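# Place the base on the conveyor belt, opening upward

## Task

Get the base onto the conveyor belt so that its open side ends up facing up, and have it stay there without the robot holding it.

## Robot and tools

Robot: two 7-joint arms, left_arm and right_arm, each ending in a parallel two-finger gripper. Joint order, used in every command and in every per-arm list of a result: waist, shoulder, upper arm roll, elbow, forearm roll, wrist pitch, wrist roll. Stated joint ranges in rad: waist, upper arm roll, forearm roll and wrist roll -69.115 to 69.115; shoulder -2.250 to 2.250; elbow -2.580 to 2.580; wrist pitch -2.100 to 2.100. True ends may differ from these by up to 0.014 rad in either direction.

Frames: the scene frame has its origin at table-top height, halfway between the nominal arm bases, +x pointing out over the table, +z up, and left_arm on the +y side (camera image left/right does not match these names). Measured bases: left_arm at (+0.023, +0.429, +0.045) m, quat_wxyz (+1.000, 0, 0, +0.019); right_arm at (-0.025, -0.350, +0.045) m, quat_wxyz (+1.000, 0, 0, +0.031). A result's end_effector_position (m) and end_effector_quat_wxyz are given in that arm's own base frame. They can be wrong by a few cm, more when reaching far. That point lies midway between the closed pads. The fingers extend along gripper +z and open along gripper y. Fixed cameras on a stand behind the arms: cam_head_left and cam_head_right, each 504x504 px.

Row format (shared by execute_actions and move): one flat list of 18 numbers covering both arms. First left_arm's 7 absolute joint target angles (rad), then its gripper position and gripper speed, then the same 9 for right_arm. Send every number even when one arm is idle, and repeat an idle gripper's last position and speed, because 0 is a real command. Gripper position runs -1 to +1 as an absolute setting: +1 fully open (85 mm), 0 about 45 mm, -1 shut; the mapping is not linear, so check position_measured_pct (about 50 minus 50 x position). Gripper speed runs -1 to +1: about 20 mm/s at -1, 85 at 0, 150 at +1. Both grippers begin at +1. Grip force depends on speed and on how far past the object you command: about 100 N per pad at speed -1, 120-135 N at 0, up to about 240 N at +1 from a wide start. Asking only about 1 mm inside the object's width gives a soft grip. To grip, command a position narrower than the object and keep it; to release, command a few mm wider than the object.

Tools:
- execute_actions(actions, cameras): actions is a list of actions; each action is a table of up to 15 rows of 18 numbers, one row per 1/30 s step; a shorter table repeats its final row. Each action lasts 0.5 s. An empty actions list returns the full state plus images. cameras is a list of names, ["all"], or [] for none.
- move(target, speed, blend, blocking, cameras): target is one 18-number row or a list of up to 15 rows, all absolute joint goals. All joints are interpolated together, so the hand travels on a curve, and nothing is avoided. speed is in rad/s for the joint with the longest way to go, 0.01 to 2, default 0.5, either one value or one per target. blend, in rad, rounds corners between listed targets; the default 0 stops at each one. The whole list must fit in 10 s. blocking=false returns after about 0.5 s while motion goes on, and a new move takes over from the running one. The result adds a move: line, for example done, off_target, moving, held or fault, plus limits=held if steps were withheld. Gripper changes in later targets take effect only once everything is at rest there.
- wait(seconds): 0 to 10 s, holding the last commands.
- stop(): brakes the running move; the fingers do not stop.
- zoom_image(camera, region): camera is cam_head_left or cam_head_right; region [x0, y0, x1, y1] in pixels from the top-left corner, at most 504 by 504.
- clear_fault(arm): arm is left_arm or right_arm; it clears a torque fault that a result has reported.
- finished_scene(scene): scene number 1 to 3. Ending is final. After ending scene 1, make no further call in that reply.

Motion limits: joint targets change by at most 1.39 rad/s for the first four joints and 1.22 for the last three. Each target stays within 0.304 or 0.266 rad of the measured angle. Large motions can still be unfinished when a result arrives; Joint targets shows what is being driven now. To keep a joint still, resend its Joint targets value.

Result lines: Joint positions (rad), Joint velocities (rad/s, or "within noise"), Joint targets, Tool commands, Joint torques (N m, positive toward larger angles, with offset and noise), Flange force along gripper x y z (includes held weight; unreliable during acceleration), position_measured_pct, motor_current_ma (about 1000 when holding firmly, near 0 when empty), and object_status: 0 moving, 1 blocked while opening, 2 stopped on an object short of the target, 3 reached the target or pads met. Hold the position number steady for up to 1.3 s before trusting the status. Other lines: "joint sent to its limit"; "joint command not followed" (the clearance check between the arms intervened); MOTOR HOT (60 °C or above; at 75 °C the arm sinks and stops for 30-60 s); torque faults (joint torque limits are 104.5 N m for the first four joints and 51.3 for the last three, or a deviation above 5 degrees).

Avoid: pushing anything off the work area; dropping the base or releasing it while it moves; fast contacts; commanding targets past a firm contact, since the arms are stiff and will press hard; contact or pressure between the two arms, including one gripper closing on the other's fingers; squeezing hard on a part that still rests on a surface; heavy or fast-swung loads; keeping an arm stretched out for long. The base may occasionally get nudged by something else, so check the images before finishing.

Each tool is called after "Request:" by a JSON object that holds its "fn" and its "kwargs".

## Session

Request:
{"fn": "execute_actions", "kwargs": {"actions": []}}

Request:
{"fn": "zoom_image", "kwargs": {"camera": "cam_head_left", "region": [150, 210, 400, 410]}}

Request:
{"fn": "zoom_image", "kwargs": {"camera": "cam_head_right", "region": [150, 210, 400, 410]}}

Scene clock: 0.00 s.
left_arm: end_effector_position=(+0.6762, +0.1390, +0.0607) position_measured_pct=0.0 object_status=3 motor_current_ma=0 end_effector_quat_wxyz=(-0.130, +0.563, +0.595, +0.558) | right_arm: end_effector_position=(+0.3208, +0.2509, +0.2375) position_measured_pct=0.0 object_status=3 motor_current_ma=0 end_effector_quat_wxyz=(-0.400, +0.168, +0.881, +0.189)
Joint positions: left_arm=[0.402 1.224 -0.415 1.445 -1.439 0.793 1.605] | right_arm=[-0.299 0.704 0.089 1.476 -0.693 1.668 1.175]
Joint velocities: within noise
Joint torques (N m): no reading
Motor temperatures (°C): left_arm=[36 28 33 26 33 31 36] | right_arm=[28 29 29 27 31 39 38]
Flange force (N): no reading
Joint targets: left_arm=[0.402 1.224 -0.415 1.445 -1.439 0.793 1.605] | right_arm=[-0.299 0.704 0.089 1.476 -0.693 1.668 1.175]
Tool commands: left_gripper/position=+1.0 left_gripper/speed=+1.0 right_gripper/position=+1.0 right_gripper/speed=+1.0

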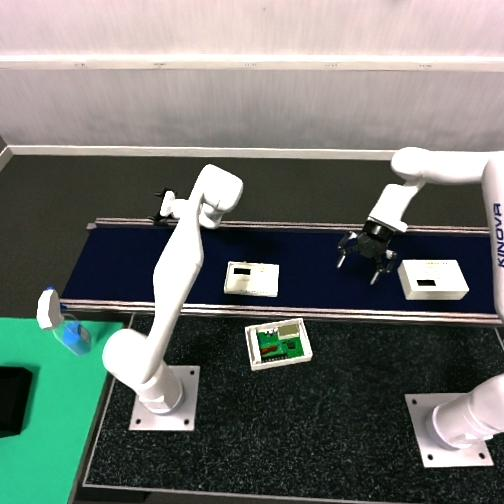

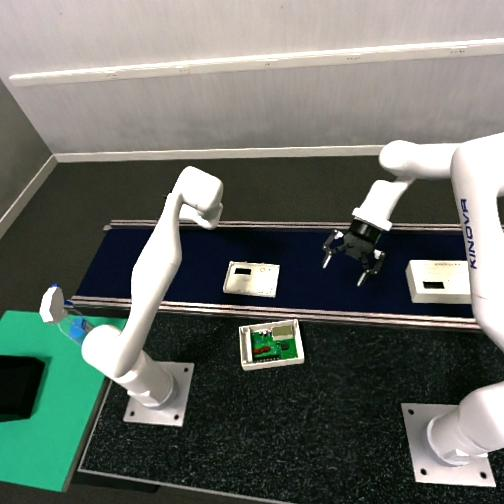

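Scaled by 2.016 from the camera's 504x504 image, which has a finer 720x720 frame.

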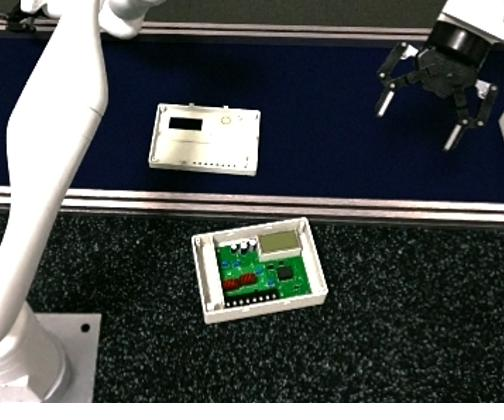

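Scaled by 2.016 from the camera's 504x504 image, which has a finer 720x720 frame.

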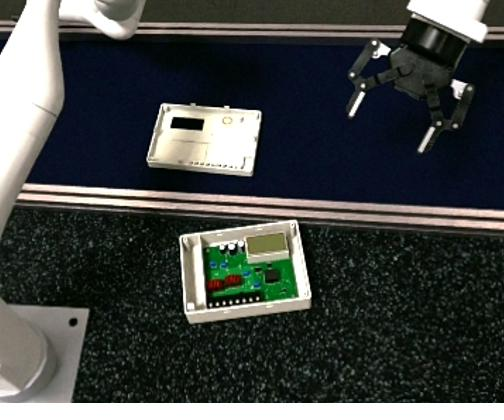

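Request:
{"fn": "move", "kwargs": {"target": [[0.402,0.7,-0.415,1.445,-1.439,0.793,1.605,1,1,-0.6,0.5,-0.1,1.9,-0.3,1.65,1.1,1,1],[0.599,0.080,0,2.257,0,0.805,-1.0,-0.62,1,-1.461,0.219,-0.474,2.3,0.318,1.596,0.991,1,1]], "speed": [0.5,0.9], "blend": [0.1,0], "cameras": ["all"]}}

Request:
{"fn": "zoom_image", "kwargs": {"camera": "cam_head_left", "region": [230, 305, 330, 385]}}

Request:
{"fn": "zoom_image", "kwargs": {"camera": "cam_head_right", "region": [220, 305, 320, 385]}}

Scene clock: 41.33 s.
left_arm: end_effector_position=(+0.2007, -0.1671, +0.1750) position_measured_pct=81.0 object_status=0 motor_current_ma=0 end_effector_quat_wxyz=(+0.000, +1.000, -0.014, +0.000) | right_arm: end_effector_position=(+0.1032, +0.0650, +0.2640) position_measured_pct=0.0 object_status=3 motor_current_ma=0 end_effector_quat_wxyz=(+0.046, +0.622, -0.635, +0.456)
Joint positions: left_arm=[0.599 0.08 0 2.257 0 0.805 -1] | right_arm=[-1.461 0.219 -0.474 2.3 0.318 1.596 0.991]
Joint torques (N m): left_arm=[-0.13 -6 -0.43 -8.39 0.12 0.26 -0.22] | right_arm=[-1.24 -7.97 -0.62 -2.85 0.5 2.44 -0.34]
Flange force (N): left_arm=[-8.6 -4.0 0.8] | right_arm=[-2.0 -3.5 0.5]
Joint targets: left_arm=[0.599 0.080 0.000 2.257 0.000 0.805 -1.000] | right_arm=[-1.461 0.219 -0.474 2.300 0.318 1.596 0.991]
move: done

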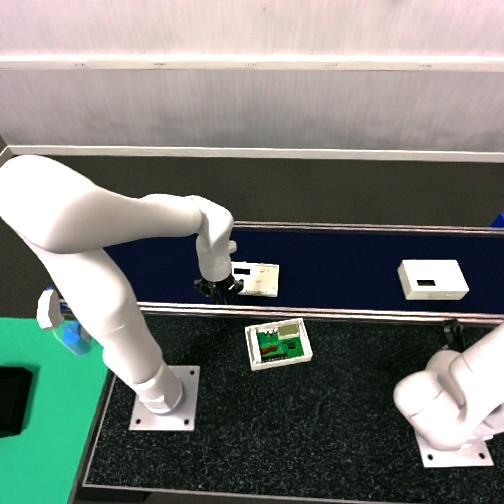

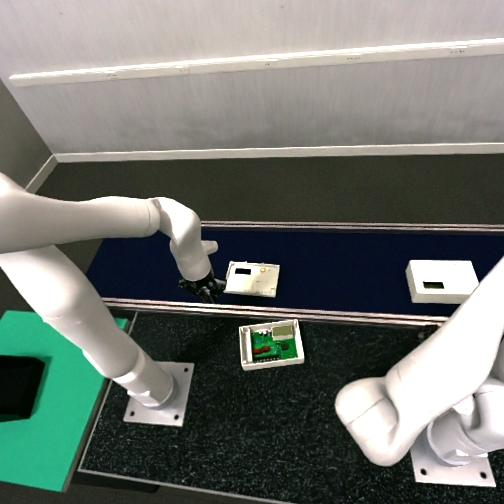

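Scaled by 5.040 from the camera's 504x504 image, which has a finer 720x720 frame.

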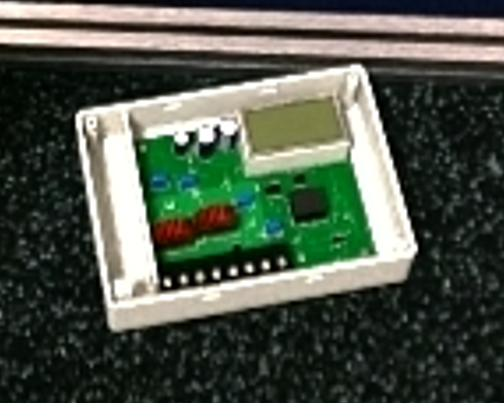

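Scaled by 5.040 from the camera's 504x504 image, which has a finer 720x720 frame.

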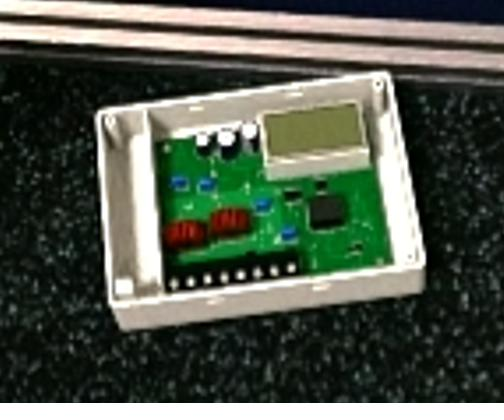

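Request:
{"fn": "move", "kwargs": {"target": [0.9644,0.4673,0,2.4176,0,0.2567,-0.405,-0.62,1,-1.461,0.219,-0.474,2.3,0.318,1.596,0.991,1,1], "speed": 0.6, "cameras": ["all"]}}

Request:
{"fn": "zoom_image", "kwargs": {"camera": "cam_head_left", "region": [220, 305, 320, 385]}}

Request:
{"fn": "zoom_image", "kwargs": {"camera": "cam_head_right", "region": [210, 305, 310, 385]}}

Scene clock: 62.40 s.
left_arm: end_effector_position=(+0.1331, -0.2355, +0.0451) position_measured_pct=81.4 object_status=3 motor_current_ma=0 end_effector_quat_wxyz=(+0.000, +0.995, +0.101, +0.000) | right_arm: end_effector_position=(+0.1032, +0.0650, +0.2640) position_measured_pct=0.0 object_status=3 motor_current_ma=0 end_effector_quat_wxyz=(+0.046, +0.622, -0.635, +0.456)
Joint positions: left_arm=[0.964 0.467 0 2.418 0 0.257 -0.405] | right_arm=[-1.461 0.219 -0.474 2.3 0.318 1.596 0.991]
Joint torques (N m): left_arm=[0.07 -9.17 -0.27 -4.07 0.19 0.21 -0.26] | right_arm=[-1.21 -7.91 -0.56 -2.83 0.55 2.43 -0.33]
Flange force (N): left_arm=[-2.4 -7.4 -4.8] | right_arm=[-1.7 -3.3 0.3]
Joint targets: left_arm=[0.964 0.467 0.000 2.418 0.000 0.257 -0.405] | right_arm=[-1.461 0.219 -0.474 2.300 0.318 1.596 0.991]
move: done

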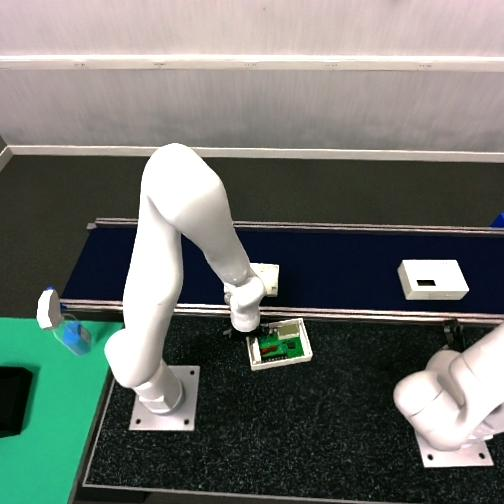

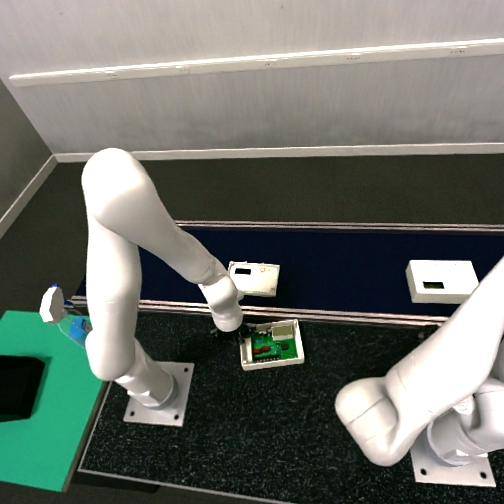

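Scaled by 5.040 from the camera's 504x504 image, which has a finer 720x720 frame.

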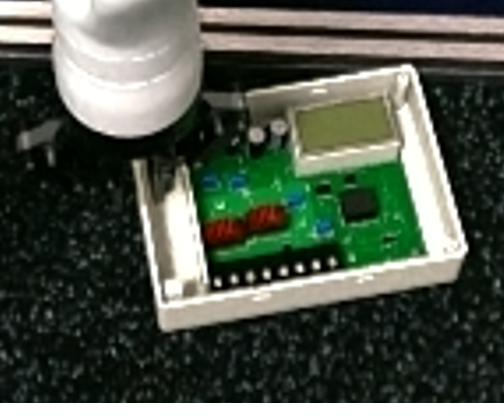

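Scaled by 5.040 from the camera's 504x504 image, which has a finer 720x720 frame.

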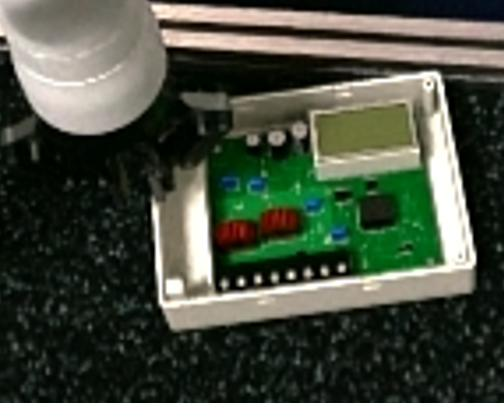

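Request:
{"fn": "move", "kwargs": {"target": [0.9644,0.6474,0,2.4444,0,0.0498,-0.405,-0.62,0,-1.461,0.219,-0.474,2.3,0.318,1.596,0.991,1,1], "speed": 0.12, "cameras": ["all"]}}

Request:
{"fn": "zoom_image", "kwargs": {"camera": "cam_head_left", "region": [230, 315, 300, 385]}}

Request:
{"fn": "zoom_image", "kwargs": {"camera": "cam_head_right", "region": [220, 315, 290, 385]}}

Scene clock: 76.20 s.
left_arm: end_effector_position=(+0.1331, -0.2355, -0.0048) position_measured_pct=81.4 object_status=3 motor_current_ma=0 end_effector_quat_wxyz=(+0.000, +0.995, +0.101, +0.000) | right_arm: end_effector_position=(+0.1032, +0.0650, +0.2640) position_measured_pct=0.0 object_status=3 motor_current_ma=0 end_effector_quat_wxyz=(+0.046, +0.622, -0.635, +0.456)
Joint positions: left_arm=[0.964 0.647 0 2.444 0 0.05 -0.405] | right_arm=[-1.461 0.219 -0.474 2.3 0.318 1.596 0.991]
Joint torques (N m): left_arm=[-0.06 -10.23 -0.24 -2.06 0.18 0.25 -0.25] | right_arm=[-1.19 -7.97 -0.58 -2.77 0.57 2.45 -0.32]
Flange force (N): left_arm=[-2.2 -5.8 -6.8] | right_arm=[-1.9 -3.1 0.2]
Joint targets: left_arm=[0.964 0.647 0.000 2.444 0.000 0.050 -0.405] | right_arm=[-1.461 0.219 -0.474 2.300 0.318 1.596 0.991]
move: done

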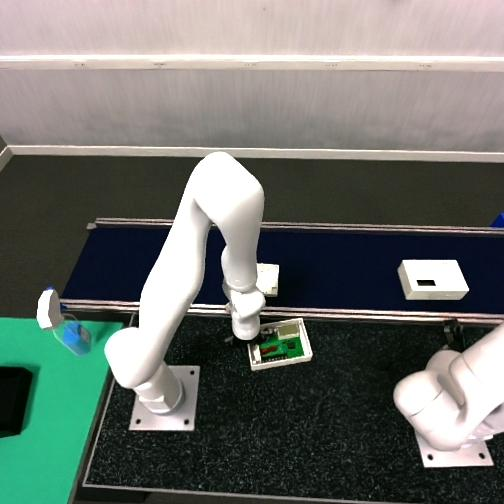

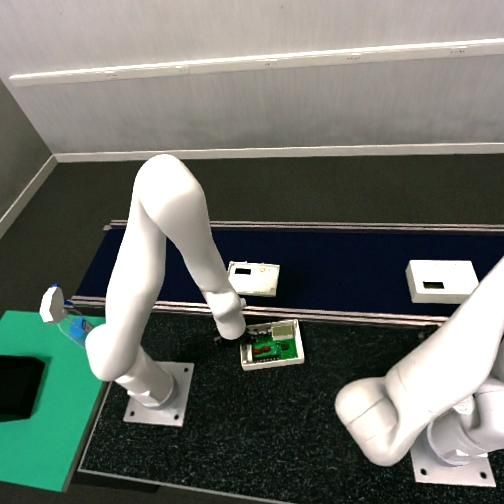

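Scaled by 7.200 from the camera's 504x504 image, which has a finer 720x720 frame.

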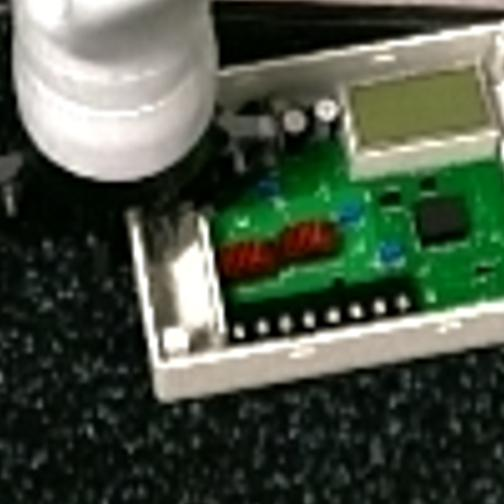

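Scaled by 7.200 from the camera's 504x504 image, which has a finer 720x720 frame.

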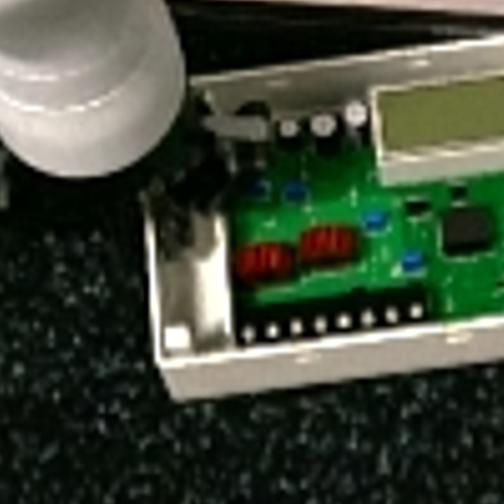

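Request:
{"fn": "move", "kwargs": {"target": [[0.9644,0.6855,0,2.4467,0,0.0094,-0.405,-0.62,0,-1.461,0.219,-0.474,2.3,0.318,1.596,0.991,1,1],[0.9644,0.6855,0,2.4467,0,0.0094,-0.405,-1,-1,-1.461,0.219,-0.474,2.3,0.318,1.596,0.991,1,1]], "speed": 0.1}}

Request:
{"fn": "move", "kwargs": {"target": [[0.9644,0.4673,0,2.4176,0,0.2567,-0.405,-1,-1,-1.461,0.219,-0.474,2.3,0.318,1.596,0.991,1,1],[0.9644,0.0608,0,2.1927,0,0.8881,-0.405,-1,-1,-1.461,0.219,-0.474,2.3,0.318,1.596,0.991,1,1]], "speed": [0.15,0.3], "blend": [0.05,0], "cameras": ["all"]}}

Scene clock: 88.50 s.
left_arm: end_effector_position=(+0.1330, -0.2355, -0.0151) position_measured_pct=96.5 object_status=0 motor_current_ma=1000 end_effector_quat_wxyz=(+0.000, +0.995, +0.100, +0.000) | right_arm: end_effector_position=(+0.1032, +0.0650, +0.2640) position_measured_pct=0.0 object_status=3 motor_current_ma=0 end_effector_quat_wxyz=(+0.046, +0.622, -0.635, +0.456)
Joint positions: left_arm=[0.964 0.686 0 2.447 0 0.009 -0.405] | right_arm=[-1.461 0.219 -0.474 2.3 0.318 1.596 0.991]
Joint torques (N m): left_arm=[-1.12 -8.1 -1.41 -2.25 0.63 0.05 0.26] | right_arm=[-1.21 -7.99 -0.66 -2.84 0.53 2.42 -0.31]
Flange force (N): left_arm=[-4.5 -5.8 -16.6] | right_arm=[-2.0 -3.3 0.4]
Joint targets: left_arm=[0.964 0.685 0.000 2.447 0.000 0.009 -0.405] | right_arm=[-1.461 0.219 -0.474 2.300 0.318 1.596 0.991]
move: done

Scene clock: 92.70 s.
left_arm: end_effector_position=(+0.1331, -0.2356, +0.1951) position_measured_pct=96.5 object_status=2 motor_current_ma=1000 end_effector_quat_wxyz=(+0.000, +0.995, +0.101, +0.000) | right_arm: end_effector_position=(+0.1032, +0.0650, +0.2640) position_measured_pct=0.0 object_status=3 motor_current_ma=0 end_effector_quat_wxyz=(+0.046, +0.622, -0.635, +0.456)
Joint positions: left_arm=[0.964 0.061 0 2.193 0 0.888 -0.405] | right_arm=[-1.461 0.219 -0.474 2.3 0.318 1.596 0.991]
Joint torques (N m): left_arm=[-0.15 -7 -0.39 -9.86 0.18 -0.15 -0.27] | right_arm=[-1.2 -8.01 -0.57 -2.88 0.55 2.49 -0.34]
Flange force (N): left_arm=[-5.1 -8.4 3.6] | right_arm=[-2.0 -3.1 0.7]
Joint targets: left_arm=[0.964 0.061 0.000 2.193 0.000 0.888 -0.405] | right_arm=[-1.461 0.219 -0.474 2.300 0.318 1.596 0.991]
move: done

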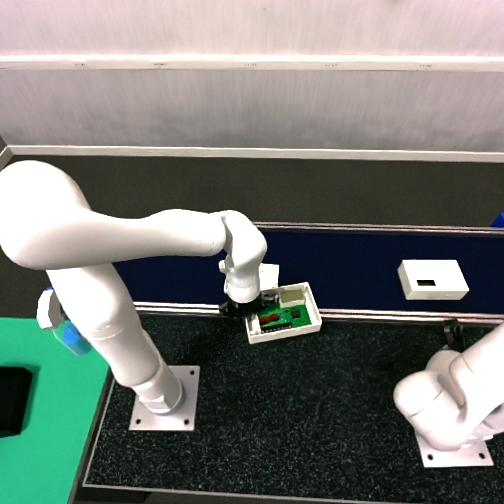

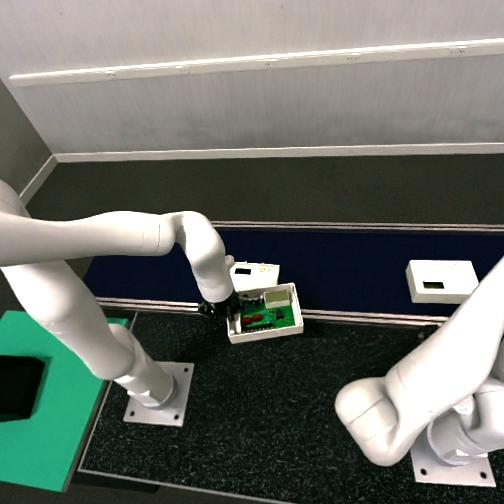

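Request:
{"fn": "move", "kwargs": {"target": [[0.7233,0.8288,0,1.2492,0,1.0636,-0.884,-1,-1,-1.461,0.219,-0.474,2.3,0.318,1.596,0.991,1,1],[0.7233,0.9245,0,1.3026,0,0.9145,-0.884,-1,-1,-1.461,0.219,-0.474,2.3,0.318,1.596,0.991,1,1]], "speed": [0.4,0.15], "blend": [0.02,0], "cameras": ["all"]}}

Request:
{"fn": "zoom_image", "kwargs": {"camera": "cam_head_left", "region": [260, 200, 410, 330]}}

Scene clock: 108.67 s.
left_arm: end_effector_position=(+0.4220, -0.4058, +0.0351) position_measured_pct=96.5 object_status=2 motor_current_ma=1000 end_effector_quat_wxyz=(+0.000, +1.000, -0.018, +0.000) | right_arm: end_effector_position=(+0.1032, +0.0650, +0.2640) position_measured_pct=0.0 object_status=3 motor_current_ma=0 end_effector_quat_wxyz=(+0.046, +0.622, -0.635, +0.456)
Joint positions: left_arm=[0.723 0.924 0 1.303 0 0.915 -0.884] | right_arm=[-1.461 0.219 -0.474 2.3 0.318 1.596 0.991]
Joint torques (N m): left_arm=[-0.07 -22.32 0.02 -9.74 0.3 0.07 -0.22] | right_arm=[-1.23 -7.99 -0.61 -2.84 0.53 2.44 -0.32]
Flange force (N): left_arm=[-10.5 -8.8 0.5] | right_arm=[-2.0 -3.3 0.4]
Joint targets: left_arm=[0.723 0.925 0.000 1.303 0.000 0.915 -0.884] | right_arm=[-1.461 0.219 -0.474 2.300 0.318 1.596 0.991]
move: done

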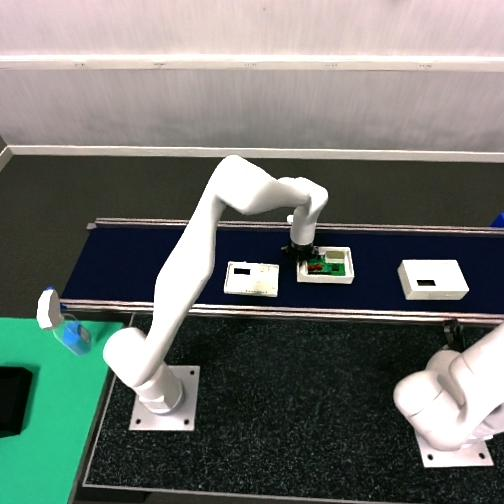

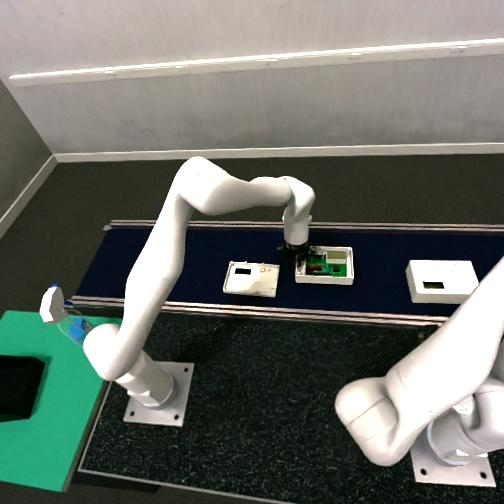

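Scaled by 3.360 from the camera's 504x504 image, which has a finer 720x720 frame.

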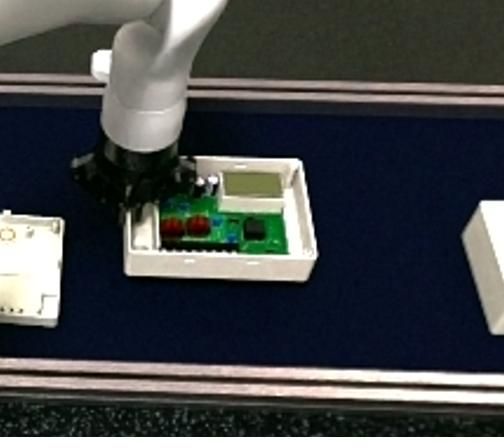

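Good position. Descend to just above, then contact.

Request:
{"fn": "move", "kwargs": {"target": [0.7233,0.9745,0,1.3139,0,0.8532,-0.884,-1,-1,-1.461,0.219,-0.474,2.3,0.318,1.596,0.991,1,1], "speed": 0.06}}

Request:
{"fn": "move", "kwargs": {"target": [0.7233,0.985,0,1.3153,0,0.8413,-0.884,-1,-1,-1.461,0.219,-0.474,2.3,0.318,1.596,0.991,1,1], "speed": 0.03, "cameras": ["all"]}}

Scene clock: 115.17 s.
left_arm: end_effector_position=(+0.4221, -0.4058, +0.0031) position_measured_pct=96.5 object_status=2 motor_current_ma=1000 end_effector_quat_wxyz=(+0.000, +1.000, -0.018, +0.000) | right_arm: end_effector_position=(+0.1032, +0.0650, +0.2640) position_measured_pct=0.0 object_status=3 motor_current_ma=0 end_effector_quat_wxyz=(+0.046, +0.622, -0.635, +0.456)
Joint positions: left_arm=[0.723 0.974 0 1.314 0 0.853 -0.884] | right_arm=[-1.461 0.219 -0.474 2.3 0.318 1.596 0.991]
Joint torques (N m): left_arm=[0 -22.26 0.09 -9.45 0.28 0.11 -0.26] | right_arm=[-1.26 -7.93 -0.61 -2.79 0.55 2.41 -0.3]
Flange force (N): left_arm=[-11.0 -9.4 -0.7] | right_arm=[-1.8 -3.4 0.2]
Joint targets: left_arm=[0.723 0.975 0.000 1.314 0.000 0.853 -0.884] | right_arm=[-1.461 0.219 -0.474 2.300 0.318 1.596 0.991]
move: done

Scene clock: 115.90 s.
left_arm: end_effector_position=(+0.4221, -0.4058, -0.0033) position_measured_pct=96.5 object_status=2 motor_current_ma=1000 end_effector_quat_wxyz=(+0.000, +1.000, -0.018, +0.000) | right_arm: end_effector_position=(+0.1032, +0.0650, +0.2640) position_measured_pct=0.0 object_status=3 motor_current_ma=0 end_effector_quat_wxyz=(+0.046, +0.622, -0.635, +0.456)
Joint positions: left_arm=[0.723 0.985 0 1.315 0 0.841 -0.884] | right_arm=[-1.461 0.219 -0.474 2.3 0.318 1.596 0.991]
Joint torques (N m): left_arm=[0.2 -21.07 0.03 -8.76 0.19 0.3 -0.22] | right_arm=[-1.24 -7.97 -0.5 -2.84 0.56 2.43 -0.27]
Flange force (N): left_arm=[-10.7 -9.6 -2.6] | right_arm=[-1.9 -2.9 0.4]
Joint targets: left_arm=[0.723 0.985 0.000 1.315 0.000 0.841 -0.884] | right_arm=[-1.461 0.219 -0.474 2.300 0.318 1.596 0.991]
move: done

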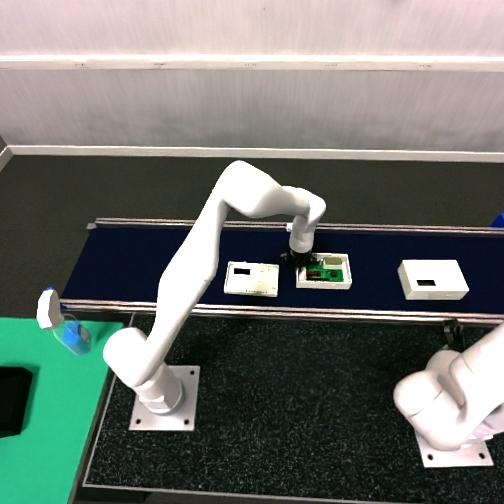

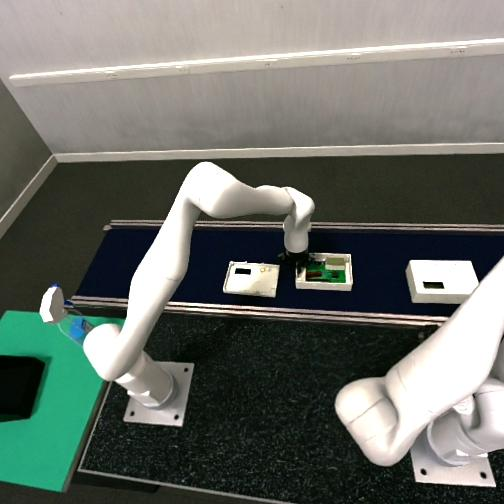

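Request:
{"fn": "move", "kwargs": {"target": [[0.7233,0.9864,0,1.3155,0,0.8397,-0.884,-1,-1,-1.461,0.219,-0.474,2.3,0.318,1.596,0.991,1,1],[0.7233,0.9864,0,1.3155,0,0.8397,-0.884,-0.68,-1,-1.461,0.219,-0.474,2.3,0.318,1.596,0.991,1,1],[0.7233,0.9245,0,1.3026,0,0.9145,-0.884,-0.68,-1,-1.461,0.219,-0.474,2.3,0.318,1.596,0.991,1,1],[0.7233,0.8288,0,1.2492,0,1.0636,-0.884,-0.68,-1,-1.461,0.219,-0.474,2.3,0.318,1.596,0.991,1,1]], "speed": [0.03,0.05,0.1,0.3], "blend": [0,0,0.03,0], "cameras": ["all"]}}

Scene clock: 128.80 s.
left_arm: end_effector_position=(+0.4220, -0.4058, +0.1051) position_measured_pct=84.0 object_status=3 motor_current_ma=0 end_effector_quat_wxyz=(+0.000, +1.000, -0.018, +0.000) | right_arm: end_effector_position=(+0.1032, +0.0650, +0.2640) position_measured_pct=0.0 object_status=3 motor_current_ma=0 end_effector_quat_wxyz=(+0.046, +0.622, -0.635, +0.456)
Joint positions: left_arm=[0.723 0.829 0 1.249 0 1.063 -0.884] | right_arm=[-1.461 0.219 -0.474 2.3 0.318 1.596 0.991]
Joint torques (N m): left_arm=[0.04 -19.89 -0.13 -9.79 0.12 0.37 -0.26] | right_arm=[-1.28 -7.94 -0.51 -2.87 0.6 2.44 -0.33]
Flange force (N): left_arm=[-12.0 -10.3 -0.2] | right_arm=[-1.7 -3.2 0.5]
Joint targets: left_arm=[0.723 0.829 0.000 1.249 0.000 1.064 -0.884] | right_arm=[-1.461 0.219 -0.474 2.300 0.318 1.596 0.991]
move: done

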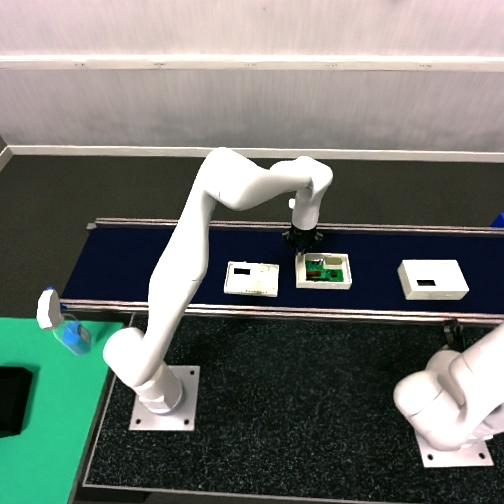

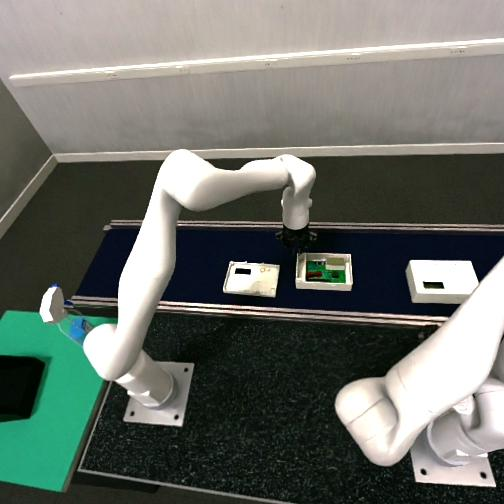

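Request:
{"fn": "finished_scene", "kwargs": {"scene": 3}}

The scene is finished: the task was done.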